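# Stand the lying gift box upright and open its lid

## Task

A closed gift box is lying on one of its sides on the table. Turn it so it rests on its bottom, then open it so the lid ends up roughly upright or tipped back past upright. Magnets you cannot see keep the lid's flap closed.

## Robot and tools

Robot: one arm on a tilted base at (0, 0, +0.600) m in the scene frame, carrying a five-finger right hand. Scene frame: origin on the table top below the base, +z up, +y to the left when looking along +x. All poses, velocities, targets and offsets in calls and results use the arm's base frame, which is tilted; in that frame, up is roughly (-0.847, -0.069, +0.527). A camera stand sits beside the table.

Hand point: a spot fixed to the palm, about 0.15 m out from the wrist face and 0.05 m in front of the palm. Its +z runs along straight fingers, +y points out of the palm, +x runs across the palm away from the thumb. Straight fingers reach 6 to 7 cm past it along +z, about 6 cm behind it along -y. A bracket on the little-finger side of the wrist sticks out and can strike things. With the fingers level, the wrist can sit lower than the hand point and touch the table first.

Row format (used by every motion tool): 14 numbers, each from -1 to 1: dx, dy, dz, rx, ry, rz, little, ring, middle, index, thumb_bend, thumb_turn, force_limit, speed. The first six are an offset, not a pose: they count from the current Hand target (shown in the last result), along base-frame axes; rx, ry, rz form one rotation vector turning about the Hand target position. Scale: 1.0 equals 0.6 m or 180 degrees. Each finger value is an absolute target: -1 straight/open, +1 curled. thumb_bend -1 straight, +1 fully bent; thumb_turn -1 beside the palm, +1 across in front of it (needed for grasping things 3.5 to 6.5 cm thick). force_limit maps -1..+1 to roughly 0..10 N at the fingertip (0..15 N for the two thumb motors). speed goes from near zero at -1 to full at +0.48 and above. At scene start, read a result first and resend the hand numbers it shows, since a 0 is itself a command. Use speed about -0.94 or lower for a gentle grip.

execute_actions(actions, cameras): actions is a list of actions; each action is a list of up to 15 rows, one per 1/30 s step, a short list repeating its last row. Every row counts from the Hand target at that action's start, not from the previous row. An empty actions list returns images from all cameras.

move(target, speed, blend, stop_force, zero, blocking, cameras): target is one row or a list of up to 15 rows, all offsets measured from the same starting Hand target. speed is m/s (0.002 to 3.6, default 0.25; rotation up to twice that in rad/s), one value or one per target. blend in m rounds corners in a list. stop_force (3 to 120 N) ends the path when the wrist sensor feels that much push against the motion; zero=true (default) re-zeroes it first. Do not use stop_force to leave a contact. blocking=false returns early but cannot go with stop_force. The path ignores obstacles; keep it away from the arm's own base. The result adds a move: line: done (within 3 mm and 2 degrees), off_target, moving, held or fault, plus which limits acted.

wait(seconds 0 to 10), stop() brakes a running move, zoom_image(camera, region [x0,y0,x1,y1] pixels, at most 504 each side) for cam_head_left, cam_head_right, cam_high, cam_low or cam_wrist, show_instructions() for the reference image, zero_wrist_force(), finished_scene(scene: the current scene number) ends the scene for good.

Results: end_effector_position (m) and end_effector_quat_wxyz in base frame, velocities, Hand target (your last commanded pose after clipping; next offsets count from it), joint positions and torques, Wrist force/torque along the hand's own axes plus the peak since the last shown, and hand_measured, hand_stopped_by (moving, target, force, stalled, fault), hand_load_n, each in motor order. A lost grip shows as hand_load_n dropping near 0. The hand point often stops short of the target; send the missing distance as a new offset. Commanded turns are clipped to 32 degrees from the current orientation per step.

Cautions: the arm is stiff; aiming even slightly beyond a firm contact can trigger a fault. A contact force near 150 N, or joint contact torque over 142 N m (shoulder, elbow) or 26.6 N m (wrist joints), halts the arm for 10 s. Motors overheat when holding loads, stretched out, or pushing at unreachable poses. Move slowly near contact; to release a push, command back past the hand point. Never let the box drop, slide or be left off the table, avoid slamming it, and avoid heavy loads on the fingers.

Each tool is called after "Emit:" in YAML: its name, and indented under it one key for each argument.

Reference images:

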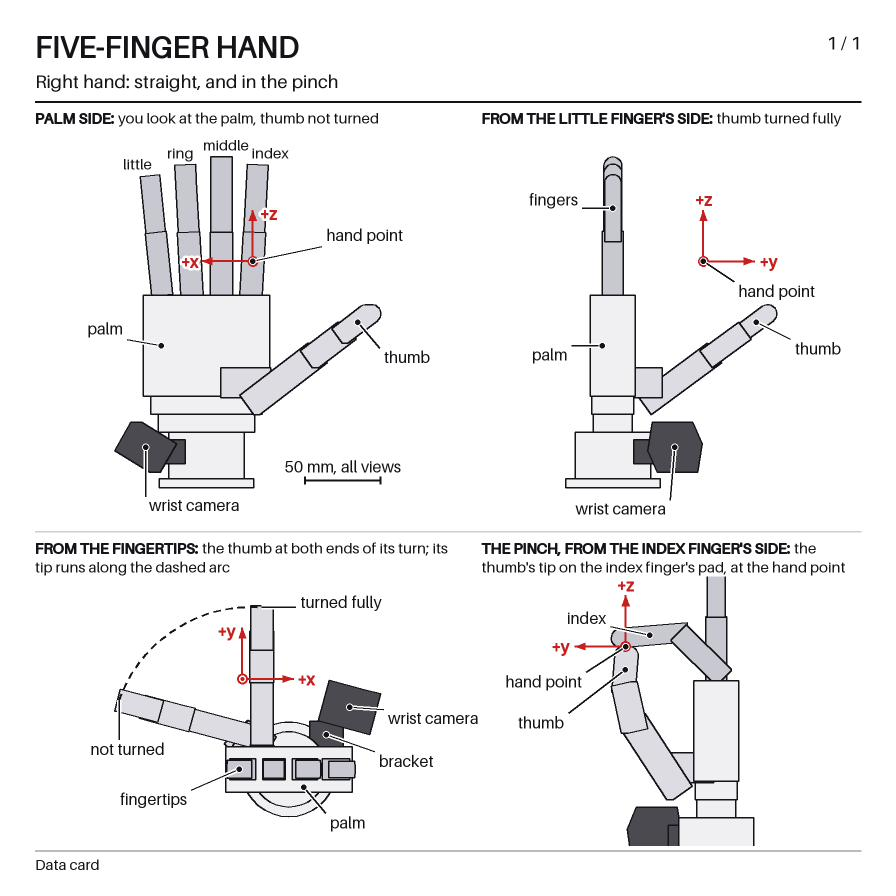

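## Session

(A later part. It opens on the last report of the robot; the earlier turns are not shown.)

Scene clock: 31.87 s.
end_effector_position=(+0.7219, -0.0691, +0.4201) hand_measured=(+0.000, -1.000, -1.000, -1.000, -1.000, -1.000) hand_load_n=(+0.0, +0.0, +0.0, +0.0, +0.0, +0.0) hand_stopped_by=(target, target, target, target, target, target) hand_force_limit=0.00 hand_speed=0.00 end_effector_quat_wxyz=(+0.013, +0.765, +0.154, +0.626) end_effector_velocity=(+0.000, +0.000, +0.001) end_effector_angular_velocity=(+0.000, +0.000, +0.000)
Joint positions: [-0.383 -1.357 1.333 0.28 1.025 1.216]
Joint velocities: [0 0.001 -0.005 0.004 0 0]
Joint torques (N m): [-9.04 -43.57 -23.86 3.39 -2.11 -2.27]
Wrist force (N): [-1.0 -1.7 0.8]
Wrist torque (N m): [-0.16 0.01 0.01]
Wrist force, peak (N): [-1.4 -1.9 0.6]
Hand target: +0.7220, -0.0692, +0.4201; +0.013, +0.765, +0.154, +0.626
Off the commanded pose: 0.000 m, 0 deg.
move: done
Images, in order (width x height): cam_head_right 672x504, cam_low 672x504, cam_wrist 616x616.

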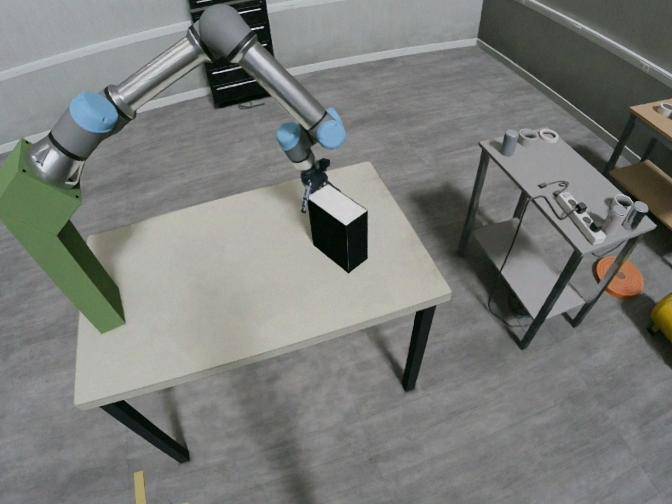

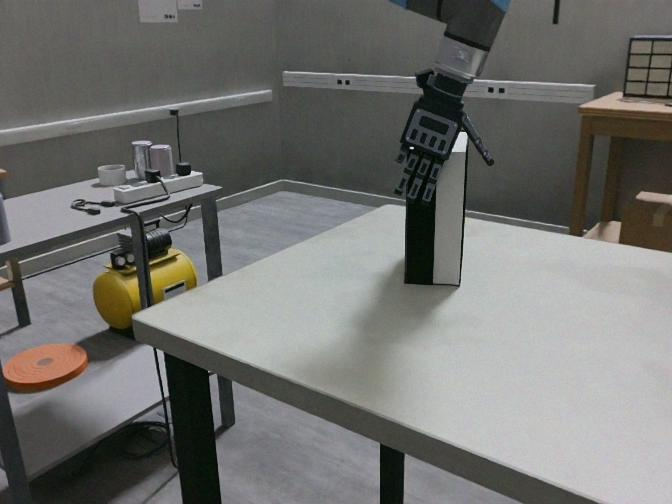

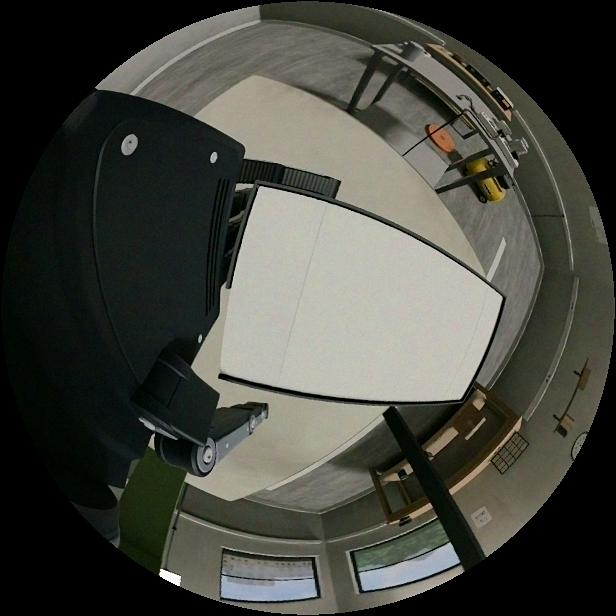

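Emit:
move:
  target: [-0.0122,-0.0073,-0.0205,0,0,0,0,-1,-1,-1,-1,-1,0,0]
  speed: 0.04
  cameras: ["cam_head_right","cam_low","cam_wrist"]

Emit:
zoom_image:
  camera: "cam_low"
  region: [360, 40, 580, 300]

Emit:
zoom_image:
  camera: "cam_wrist"
  region: [190, 130, 390, 480]

Scene clock: 33.20 s.
end_effector_position=(+0.7146, -0.0736, +0.4079) hand_measured=(+0.000, -1.000, -1.000, -1.000, -1.000, -1.000) hand_load_n=(+0.0, +0.0, +0.0, +0.0, +0.0, +0.0) hand_stopped_by=(target, target, target, target, target, target) hand_force_limit=0.00 hand_speed=0.00 end_effector_quat_wxyz=(+0.013, +0.765, +0.154, +0.626)
Joint positions: [-0.399 -1.374 1.385 0.247 1.01 1.211]
Joint torques (N m): [11.45 -41.85 -23.1 3.5 1.94 -0.45]
Wrist force (N): [-1.1 -1.5 0.6]
Wrist torque (N m): [-0.13 0.01 0.01]
Wrist force, peak (N): [-1.1 -2.0 0.7]
Hand target: +0.7147, -0.0735, +0.4078; +0.013, +0.765, +0.154, +0.626
Off the commanded pose: 0.000 m, 0 deg.
move: done
Images, in order (width x height): cam_head_right 672x504, cam_low 672x504, cam_wrist 616x616.

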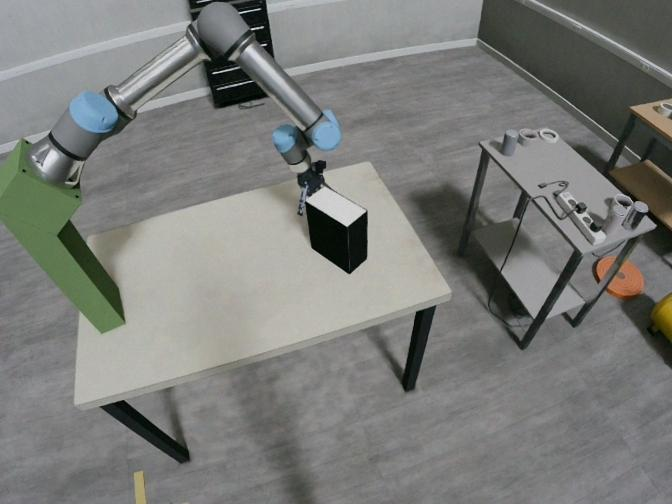

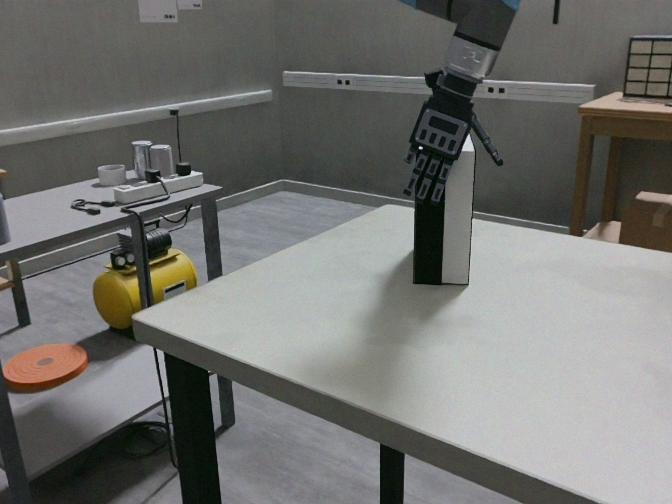

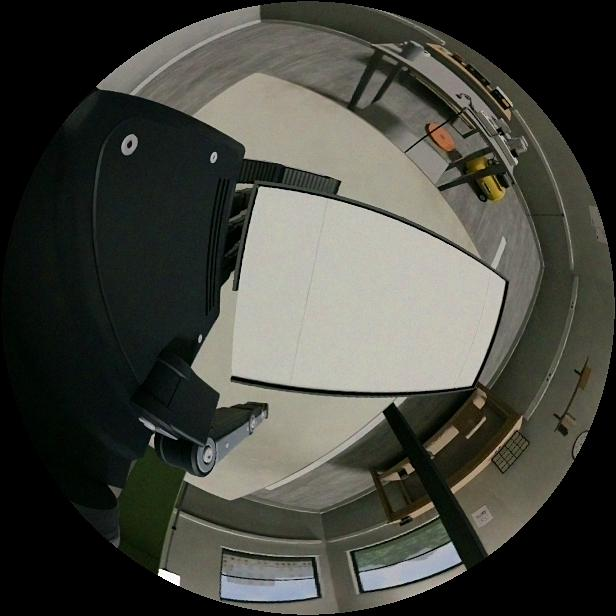

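Scaled by 1.938 from the camera's 672x504 image, which has a finer 960x720 frame.

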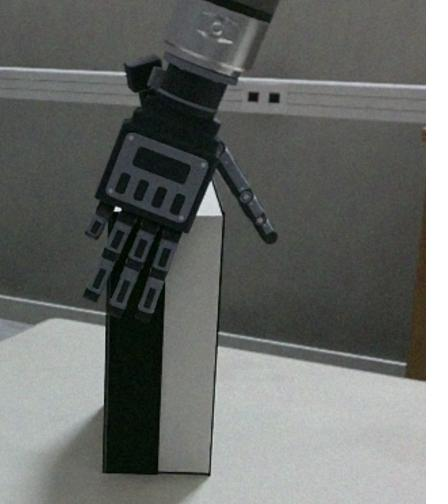

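Scaled by 1.440 from the camera's 616x616 image, which has a finer 880x880 frame.

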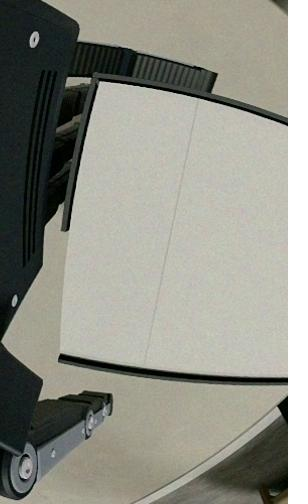

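Emit:
move:
  target: [0,0,0,0,0,0,0,-1,-1,-1,-0.4,-1,-0.7,-0.6]
  cameras: ["cam_wrist"]

Emit:
zoom_image:
  camera: "cam_wrist"
  region: [190, 130, 390, 480]

Emit:
move:
  target: [0,0,0,0,0,0,0,-1,-1,-1,-0.4,-0.4,-0.7,-0.7]
  cameras: ["cam_wrist","cam_low","cam_head_right"]

Emit:
zoom_image:
  camera: "cam_wrist"
  region: [190, 130, 390, 480]

Emit:
zoom_image:
  camera: "cam_low"
  region: [360, 40, 580, 300]

Emit:
zoom_image:
  camera: "cam_head_right"
  region: [250, 80, 420, 280]

Scene clock: 36.50 s.
end_effector_position=(+0.7147, -0.0735, +0.4078) hand_measured=(+0.000, -1.000, -1.000, -1.000, -0.400, -1.000) hand_load_n=(+0.5, +0.0, +0.0, -0.5, +1.5, +0.0) hand_stopped_by=(target, target, target, target, target, target) hand_force_limit=-0.70 hand_speed=-0.60 end_effector_quat_wxyz=(+0.013, +0.765, +0.154, +0.626)
Joint positions: [-0.398 -1.374 1.385 0.248 1.01 1.211]
Joint torques (N m): [13.31 -41.6 -21.01 3.1 1.92 1.52]
Wrist force (N): [-1.2 -1.6 -0.3]
Wrist torque (N m): [-0.16 0.00 0.02]
Wrist force, peak (N): [-1.2 -1.9 0.7]
Hand target: +0.7147, -0.0735, +0.4078; +0.013, +0.765, +0.154, +0.626
Off the commanded pose: 0.000 m, 0 deg.
move: done
Images, in order (width x height): cam_wrist 616x616.

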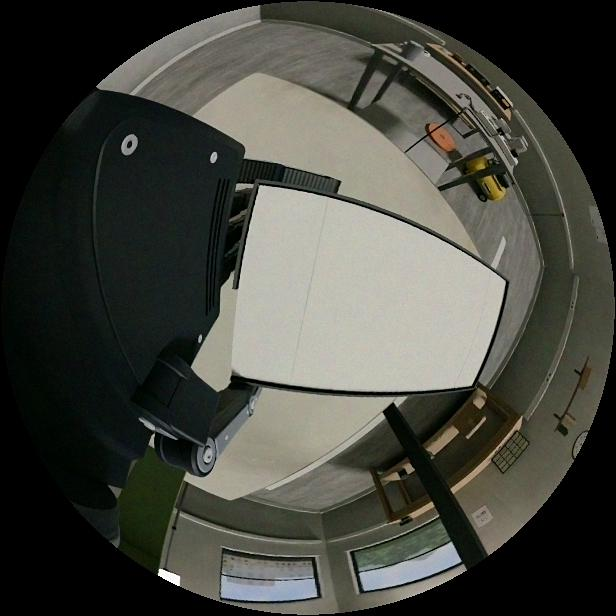

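Scaled by 1.440 from the camera's 616x616 image, which has a finer 880x880 frame.

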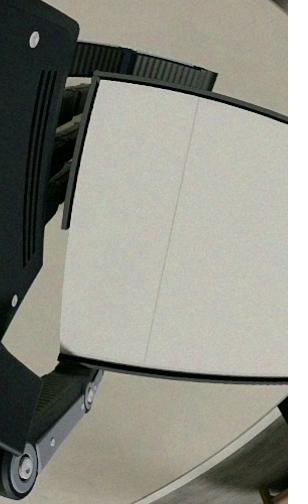

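Scene clock: 37.00 s.
end_effector_position=(+0.7147, -0.0735, +0.4078) hand_measured=(+0.000, -1.000, -1.000, -1.000, -0.400, -0.924) hand_load_n=(+0.5, +0.0, +0.0, +0.0, +2.0, +2.0) hand_stopped_by=(target, target, target, target, target, force) hand_force_limit=-0.70 hand_speed=-0.70 end_effector_quat_wxyz=(+0.013, +0.765, +0.154, +0.626)
Joint positions: [-0.398 -1.374 1.385 0.248 1.01 1.211]
Joint torques (N m): [12.88 -42.32 -20.19 2.89 1.72 1.42]
Wrist force (N): [-1.6 -1.5 1.9]
Wrist torque (N m): [-0.16 0.11 -0.01]
Wrist force, peak (N): [-1.6 -1.5 1.9]
Hand target: +0.7147, -0.0735, +0.4078; +0.013, +0.765, +0.154, +0.626
Off the commanded pose: 0.000 m, 0 deg.
move: done
Images, in order (width x height): cam_head_right 672x504, cam_low 672x504, cam_wrist 616x616.

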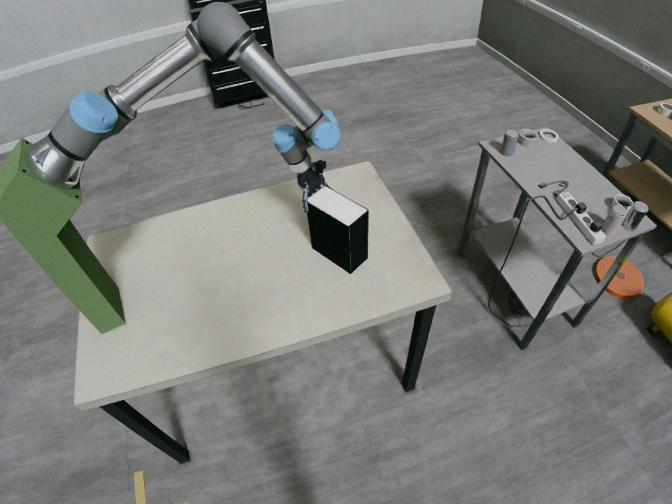

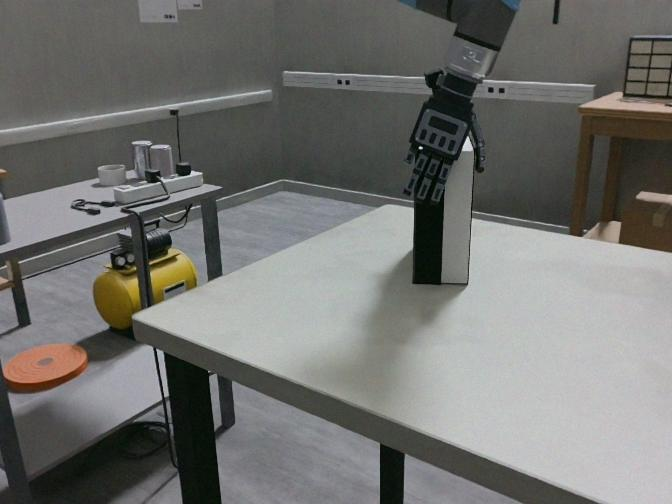

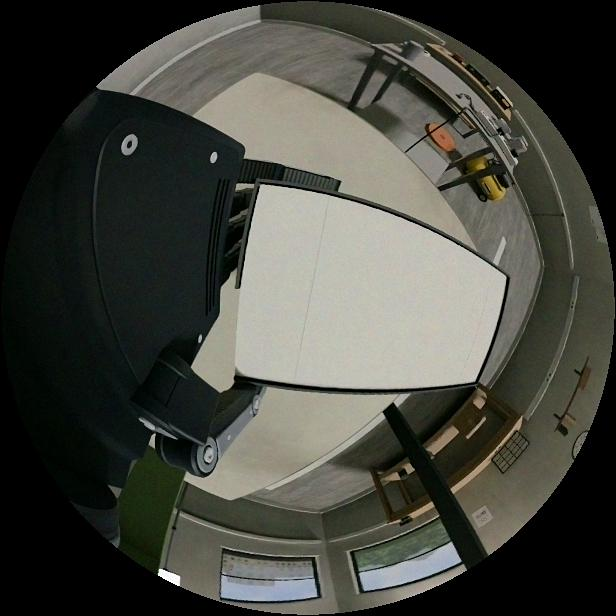

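Scaled by 1.440 from the camera's 616x616 image, which has a finer 880x880 frame.

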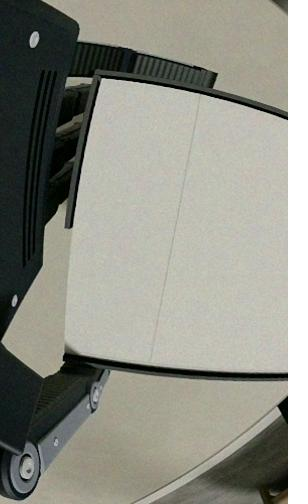

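Scaled by 1.938 from the camera's 672x504 image, which has a finer 960x720 frame.

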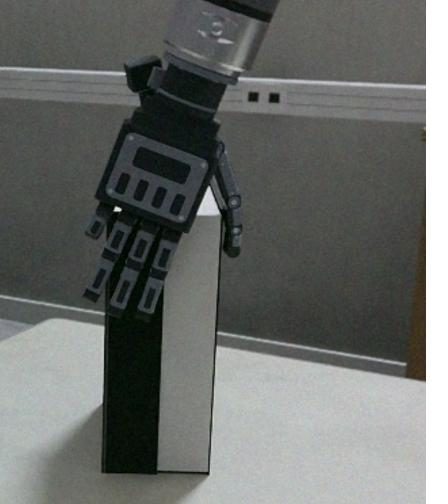

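Scaled by 2.520 from the camera's 672x504 image, which has a finer 960x720 frame.

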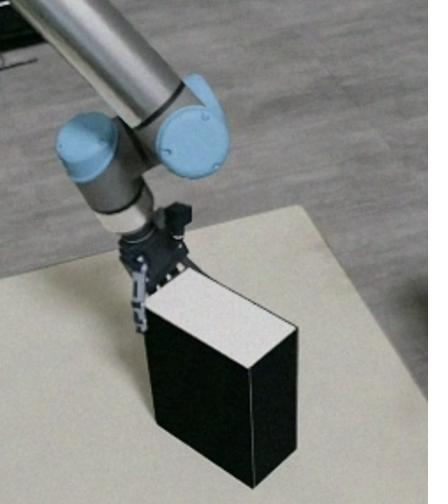

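Emit:
move:
  target: [0,0,0,0,0,0,0,-1,-1,-1,0.0,-0.2,-0.35,-0.8]
  cameras: ["cam_wrist","cam_low"]

Emit:
zoom_image:
  camera: "cam_wrist"
  region: [190, 130, 390, 480]

Emit:
zoom_image:
  camera: "cam_low"
  region: [360, 40, 580, 300]

Scene clock: 37.70 s.
end_effector_position=(+0.7147, -0.0735, +0.4078) hand_measured=(+0.000, -1.000, -1.000, -1.000, -0.376, -0.862) hand_load_n=(+1.5, +0.0, +0.0, +0.5, +5.5, +4.5) hand_stopped_by=(target, target, target, target, force, force) hand_force_limit=-0.35 hand_speed=-0.80 end_effector_quat_wxyz=(+0.013, +0.765, +0.154, +0.626)
Joint positions: [-0.398 -1.374 1.385 0.248 1.01 1.211]
Joint torques (N m): [12.55 -42.76 -19.85 2.61 1.75 1.17]
Wrist force (N): [-1.5 -1.5 0.8]
Wrist torque (N m): [-0.11 0.15 0.00]
Wrist force, peak (N): [-1.7 -1.6 1.8]
Hand target: +0.7147, -0.0735, +0.4078; +0.013, +0.765, +0.154, +0.626
Off the commanded pose: 0.000 m, 0 deg.
move: done
Images, in order (width x height): cam_low 672x504, cam_wrist 616x616.

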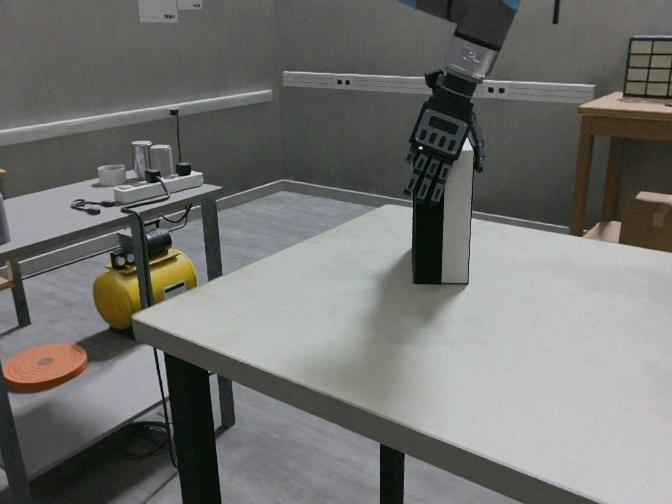

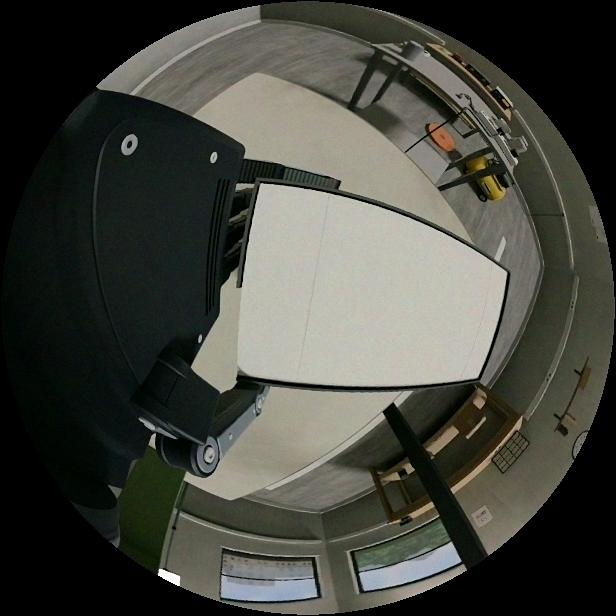

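Scaled by 1.440 from the camera's 616x616 image, which has a finer 880x880 frame.

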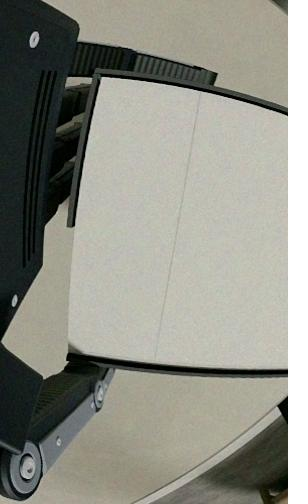

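Scaled by 1.938 from the camera's 672x504 image, which has a finer 960x720 frame.

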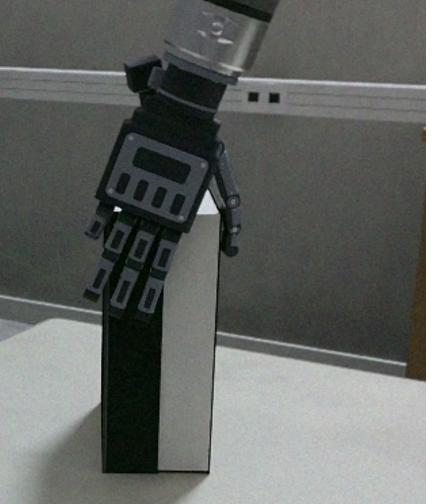

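Emit:
move:
  target: [-0.0577,-0.0287,-0.0708,0.0176,-0.0795,0.0179,0,-1,-1,-1,0.0,-0.2,-0.35,-0.8]
  speed: 0.08
  cameras: ["cam_head_right","cam_wrist","cam_low"]

Emit:
zoom_image:
  camera: "cam_low"
  region: [360, 40, 580, 300]

Emit:
zoom_image:
  camera: "cam_head_right"
  region: [230, 80, 400, 280]

Scene clock: 40.67 s.
end_effector_position=(+0.6800, -0.0908, +0.3654) hand_measured=(+0.000, -1.000, -1.000, -1.000, -0.376, -0.862) hand_load_n=(+2.0, +0.0, +0.0, +0.0, +5.5, +4.0) hand_stopped_by=(target, target, target, target, force, force) hand_force_limit=-0.35 hand_speed=-0.80 end_effector_quat_wxyz=(-0.006, +0.676, +0.155, +0.720)
Joint positions: [-0.516 -1.505 1.799 -0.345 0.822 1.389]
Joint torques (N m): [12.7 -33.25 -7.65 -0.87 1.93 -1.75]
Wrist force (N): [-2.2 -2.5 1.7]
Wrist torque (N m): [-0.29 -0.06 -0.02]
Wrist force, peak (N): [-3.0 -1.9 2.1]
Hand target: +0.6800, -0.0908, +0.3653; -0.006, +0.676, +0.155, +0.720
Off the commanded pose: 0.000 m, 0 deg.
move: done
Images, in order (width x height): cam_head_right 672x504, cam_low 672x504, cam_wrist 616x616.

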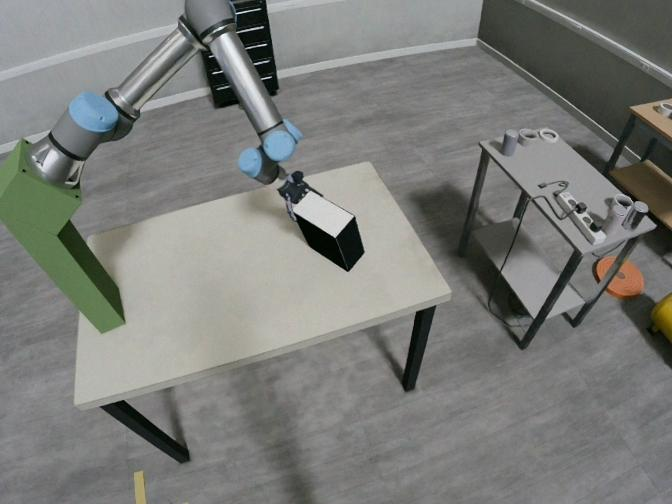

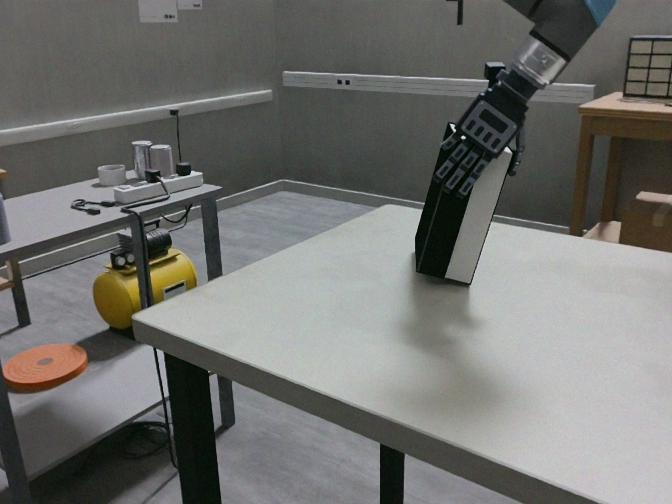

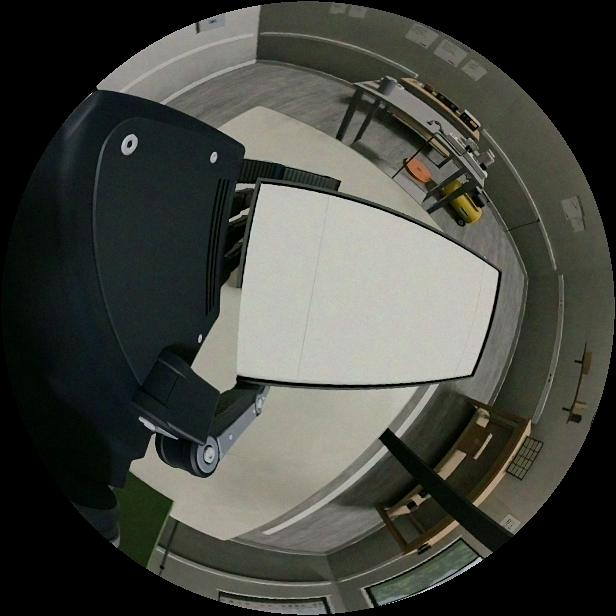

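Scaled by 1.938 from the camera's 672x504 image, which has a finer 960x720 frame.

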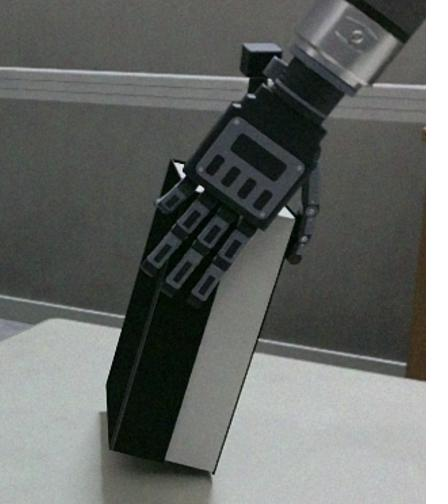

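Scaled by 2.520 from the camera's 672x504 image, which has a finer 960x720 frame.

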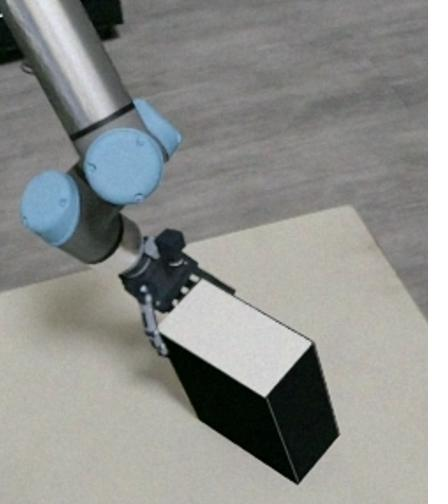

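Emit:
move:
  target:
    - [-0.0265,-0.0257,-0.0878,0.0176,-0.0795,0.0179,0,-1,-1,-1,0.0,-0.2,-0.35,-0.8]
    - [-0.0298,-0.0473,-0.1802,0.0351,-0.159,0.0359,0,-1,-1,-1,0.0,-0.2,-0.35,-0.8]
  speed: 0.1
  blend: [0.008,0]
  cameras: ["cam_head_right","cam_wrist","cam_low","cam_high"]

Emit:
zoom_image:
  camera: "cam_low"
  region: [360, 40, 620, 300]

Emit:
zoom_image:
  camera: "cam_head_right"
  region: [210, 80, 380, 280]

Scene clock: 44.37 s.
end_effector_position=(+0.6621, -0.1191, +0.2572) hand_measured=(+0.000, -1.000, -1.000, -1.000, -0.376, -0.862) hand_load_n=(+0.5, +0.0, +0.0, +0.0, +4.5, +5.5) hand_stopped_by=(target, target, target, target, force, force) hand_force_limit=-0.35 hand_speed=-0.80 end_effector_quat_wxyz=(-0.045, +0.466, +0.150, +0.871) end_effector_velocity=(+0.000, +0.000, +0.002) end_effector_angular_velocity=(-0.004, -0.005, +0.000)
Joint positions: [-0.603 -1.156 2.225 -1.889 0.792 1.956]
Joint velocities: [0 0.001 -0.001 -0.006 0 -0.001]
Joint torques (N m): [-16.89 -24.94 -6.19 -2.11 -2.29 -1.57]
Wrist force (N): [-0.3 -2.2 -1.1]
Wrist torque (N m): [-0.19 0.20 0.22]
Wrist force, peak (N): [2.2 -2.0 -4.2]
Hand target: +0.6622, -0.1191, +0.2572; -0.045, +0.466, +0.150, +0.871
Off the commanded pose: 0.000 m, 0 deg.
move: done
Images, in order (width x height): cam_head_right 672x504, cam_high 672x504, cam_low 672x504, cam_wrist 616x616.

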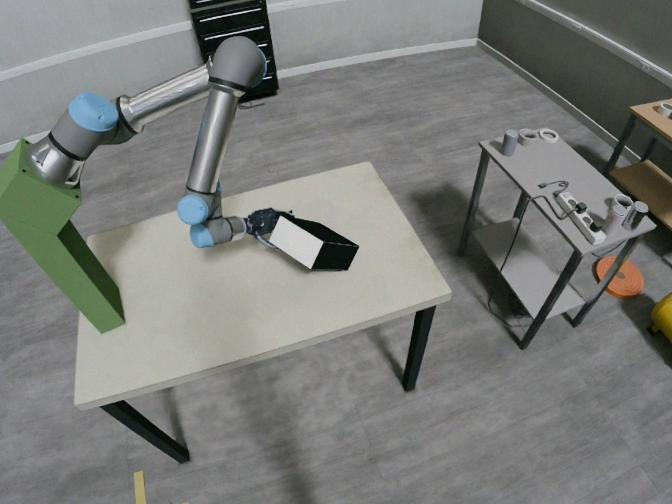

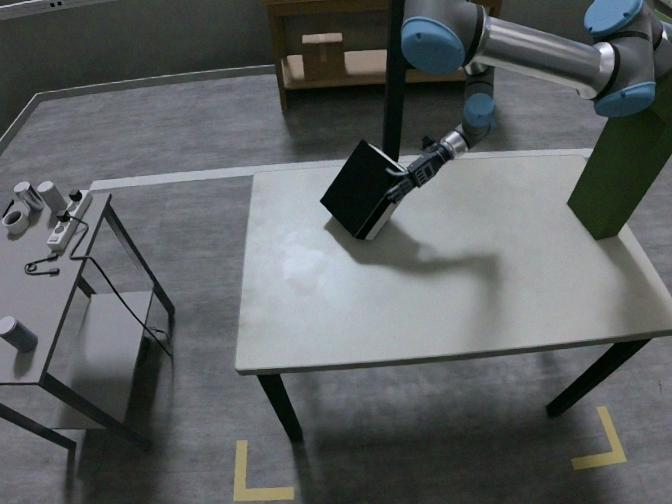

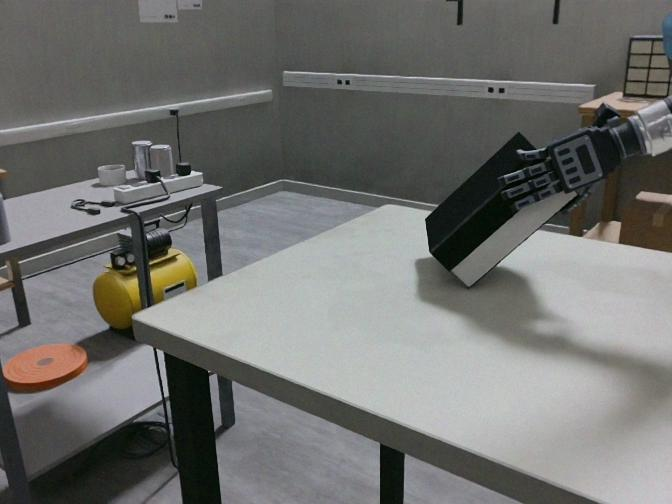

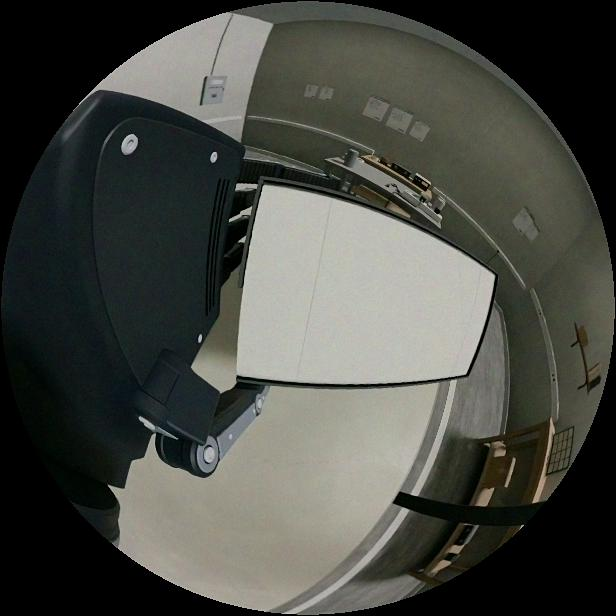

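Scaled by 1.938 from the camera's 672x504 image, which has a finer 960x720 frame.

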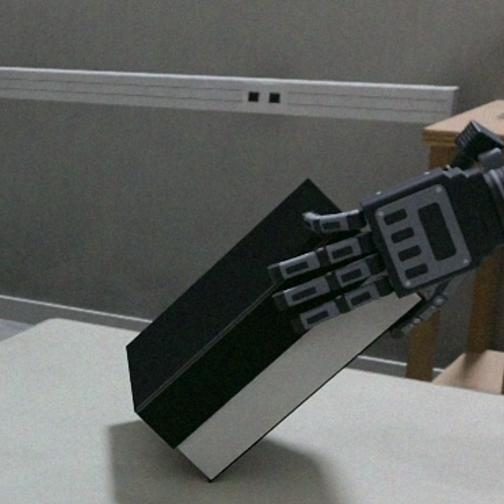

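Scaled by 2.520 from the camera's 672x504 image, which has a finer 960x720 frame.

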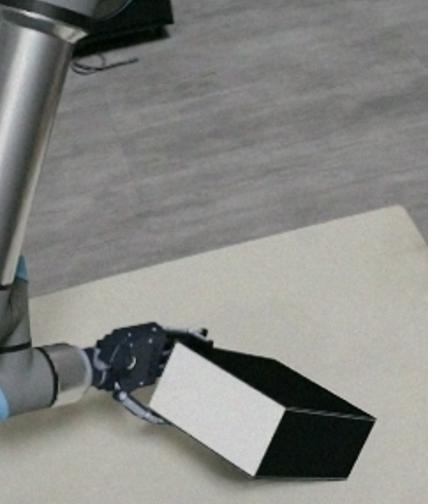

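Emit:
move:
  target:
    - [0.0205,-0.0162,-0.0913,0.0176,-0.0795,0.0179,0,-1,-1,-1,0.0,-0.2,-0.35,-0.8]
    - [0.0638,-0.0255,-0.1755,0.0351,-0.159,0.0359,0,-1,-1,-1,0.0,-0.2,-0.35,-0.8]
  speed: 0.1
  blend: [0.008,0]
  cameras: ["cam_head_right","cam_wrist","cam_low","cam_high"]

Emit:
zoom_image:
  camera: "cam_low"
  region: [360, 40, 672, 320]

Emit:
zoom_image:
  camera: "cam_head_right"
  region: [170, 150, 370, 300]

Scene clock: 48.33 s.
end_effector_position=(+0.7005, -0.1343, +0.1519) hand_measured=(+0.000, -1.000, -1.000, -1.000, -0.376, -0.862) hand_load_n=(+0.5, +0.0, +0.0, +0.0, +2.0, +3.0) hand_stopped_by=(target, target, target, target, force, force) hand_force_limit=-0.35 hand_speed=-0.80 end_effector_quat_wxyz=(-0.080, +0.225, +0.134, +0.962)
Joint positions: [-0.502 -0.443 1.803 -2.683 1.098 2.179]
Joint torques (N m): [-24.32 -20.77 8.61 -1.7 -0.72 -1.96]
Wrist force (N): [-3.2 -2.3 -0.8]
Wrist torque (N m): [-0.22 0.14 -0.07]
Wrist force, peak (N): [-3.3 -2.4 -1.4]
Hand target: +0.7004, -0.1344, +0.1519; -0.080, +0.225, +0.134, +0.962
Off the commanded pose: 0.000 m, 0 deg.
move: done
Images, in order (width x height): cam_head_right 672x504, cam_high 672x504, cam_low 672x504, cam_wrist 616x616.

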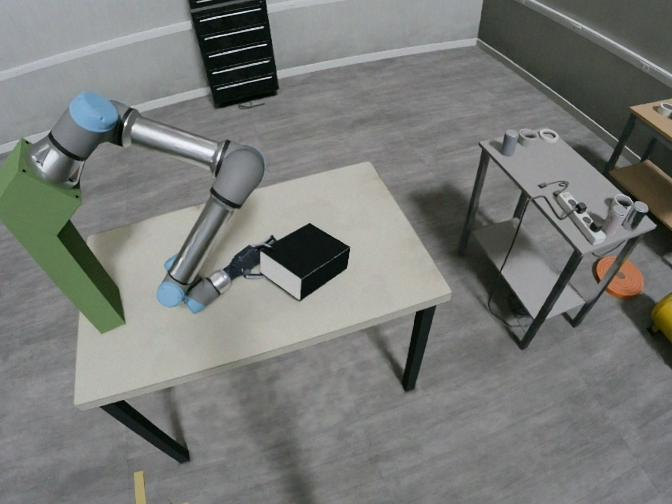

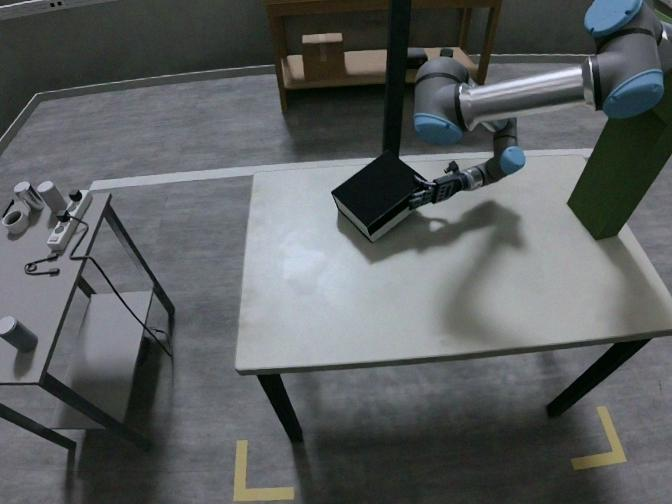

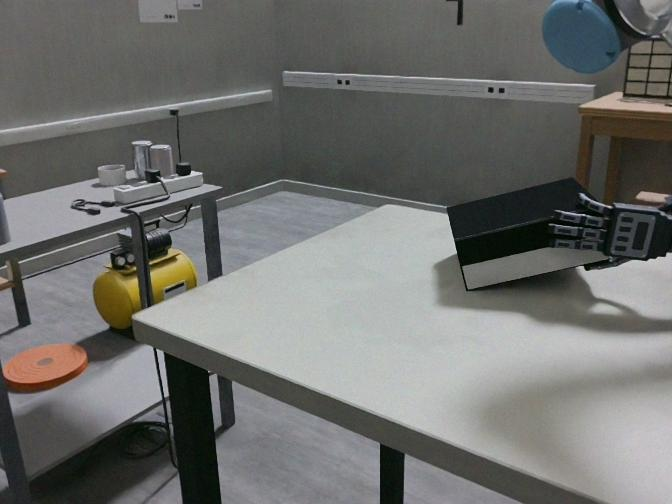

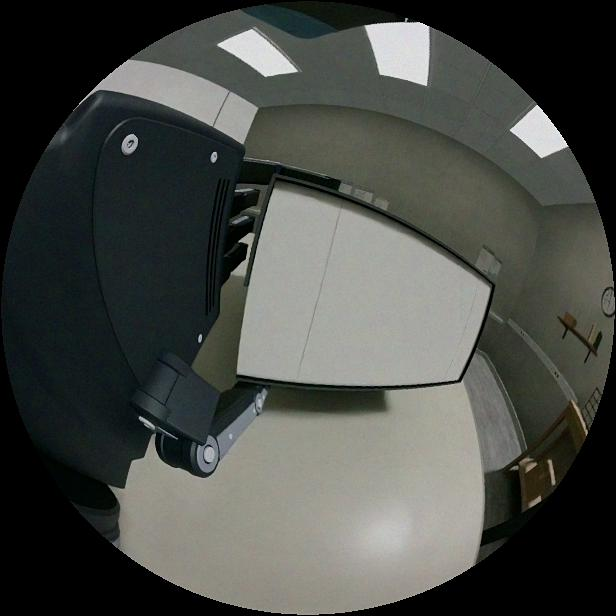

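Scaled by 1.615 from the camera's 672x504 image, which has a finer 960x720 frame.

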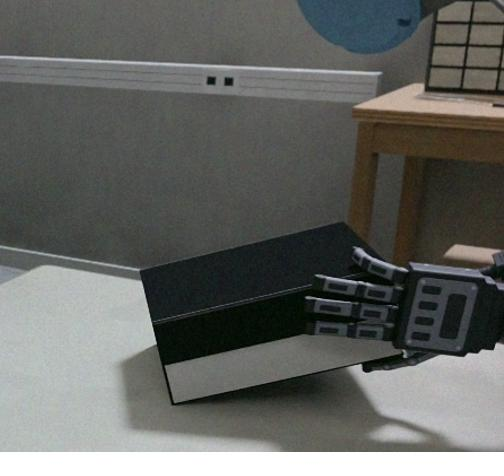

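Scaled by 2.520 from the camera's 672x504 image, which has a finer 960x720 frame.

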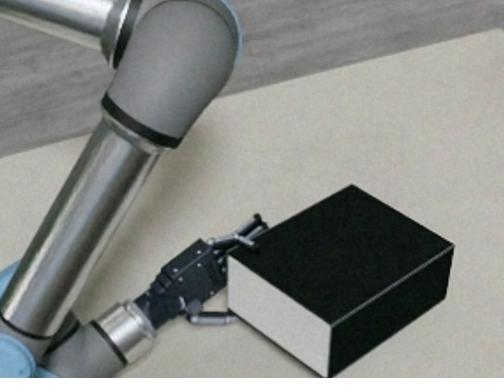

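Emit:
move:
  target: [0.015,-0.0012,-0.0203,0.0047,-0.0212,0.0048,0,-1,-1,-1,0.0,-0.2,-0.35,-0.8]
  speed: 0.05
  cameras: ["cam_head_right","cam_wrist","cam_low","cam_high"]

Emit:
zoom_image:
  camera: "cam_low"
  region: [440, 140, 672, 320]

Emit:
zoom_image:
  camera: "cam_head_right"
  region: [150, 200, 350, 350]

Emit:
zoom_image:
  camera: "cam_wrist"
  region: [150, 300, 450, 600]

Scene clock: 50.60 s.
end_effector_position=(+0.7095, -0.1350, +0.1397) hand_measured=(+0.000, -1.000, -1.000, -1.000, -0.376, -0.862) hand_load_n=(+0.0, +0.0, +0.0, +0.0, +2.0, +2.5) hand_stopped_by=(target, target, target, target, force, force) hand_force_limit=-0.35 hand_speed=-0.80 end_effector_quat_wxyz=(-0.085, +0.191, +0.132, +0.969)
Joint positions: [-0.481 -0.368 1.702 -2.711 1.142 2.184]
Joint torques (N m): [-23.8 -35.79 22.94 -0.59 -1.53 1.35]
Wrist force (N): [-2.7 -2.1 -1.4]
Wrist torque (N m): [-0.20 0.09 -0.01]
Wrist force, peak (N): [-3.2 -2.0 -1.4]
Hand target: +0.7094, -0.1352, +0.1397; -0.085, +0.191, +0.132, +0.969
Off the commanded pose: 0.000 m, 0 deg.
move: done
Images, in order (width x height): cam_head_right 672x504, cam_high 672x504, cam_low 672x504, cam_wrist 616x616.

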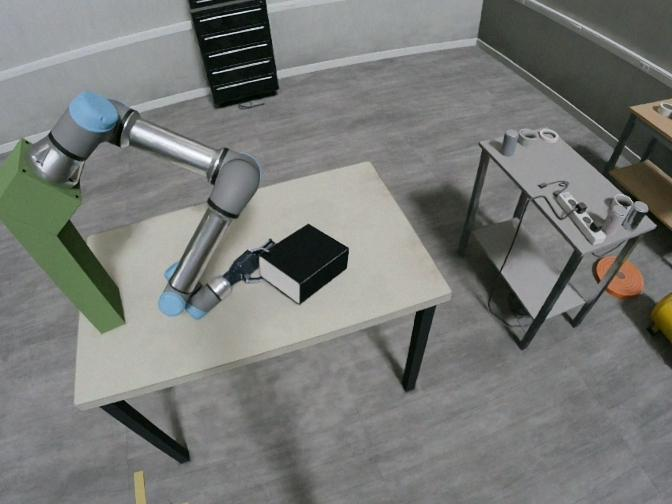

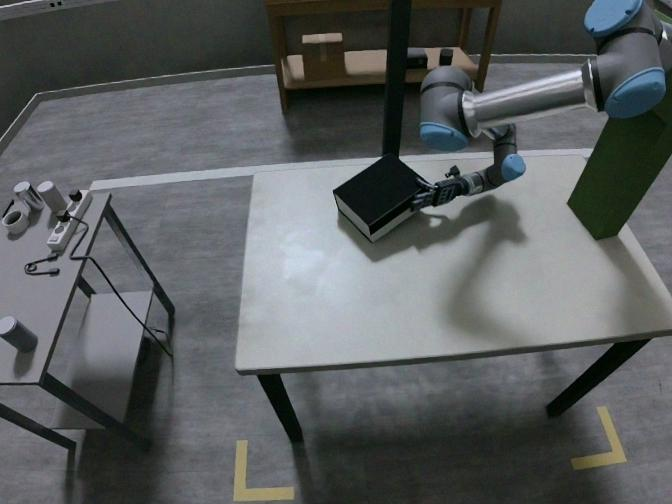

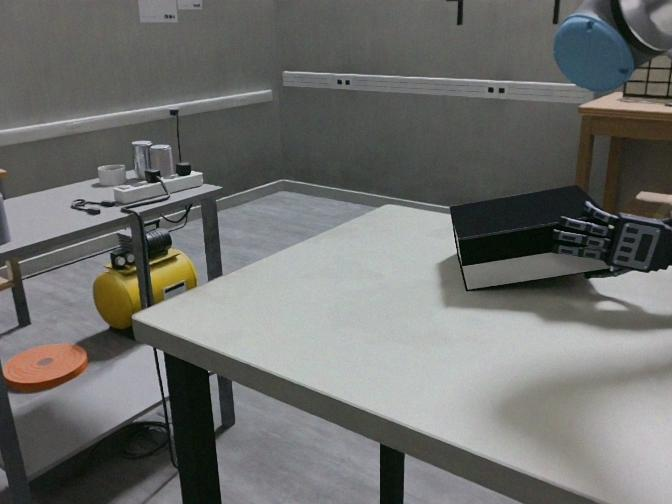

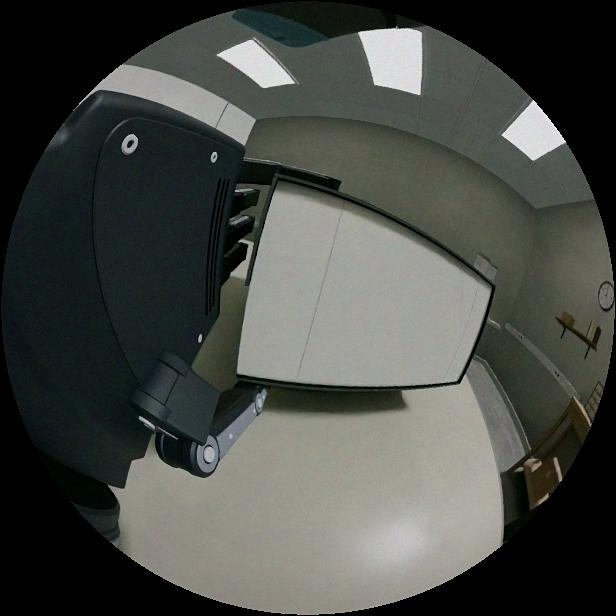

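Scaled by 2.172 from the camera's 672x504 image, which has a finer 960x720 frame.

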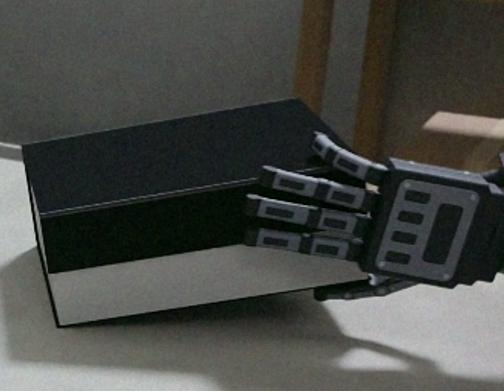

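Scaled by 2.520 from the camera's 672x504 image, which has a finer 960x720 frame.

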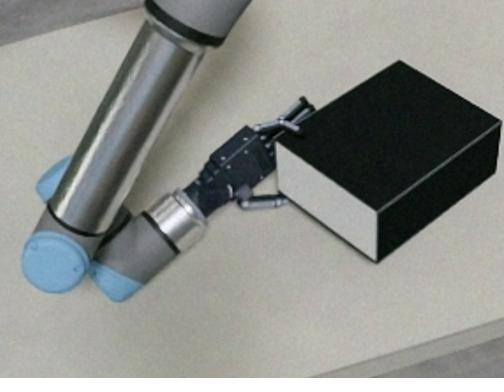

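Scaled by 1.680 from the camera's 616x616 image, which has a finer 880x880 frame.

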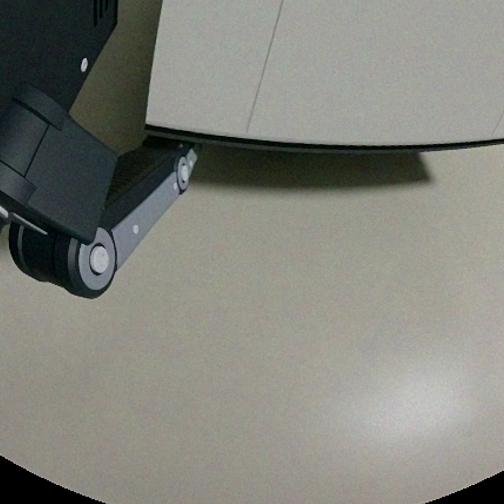

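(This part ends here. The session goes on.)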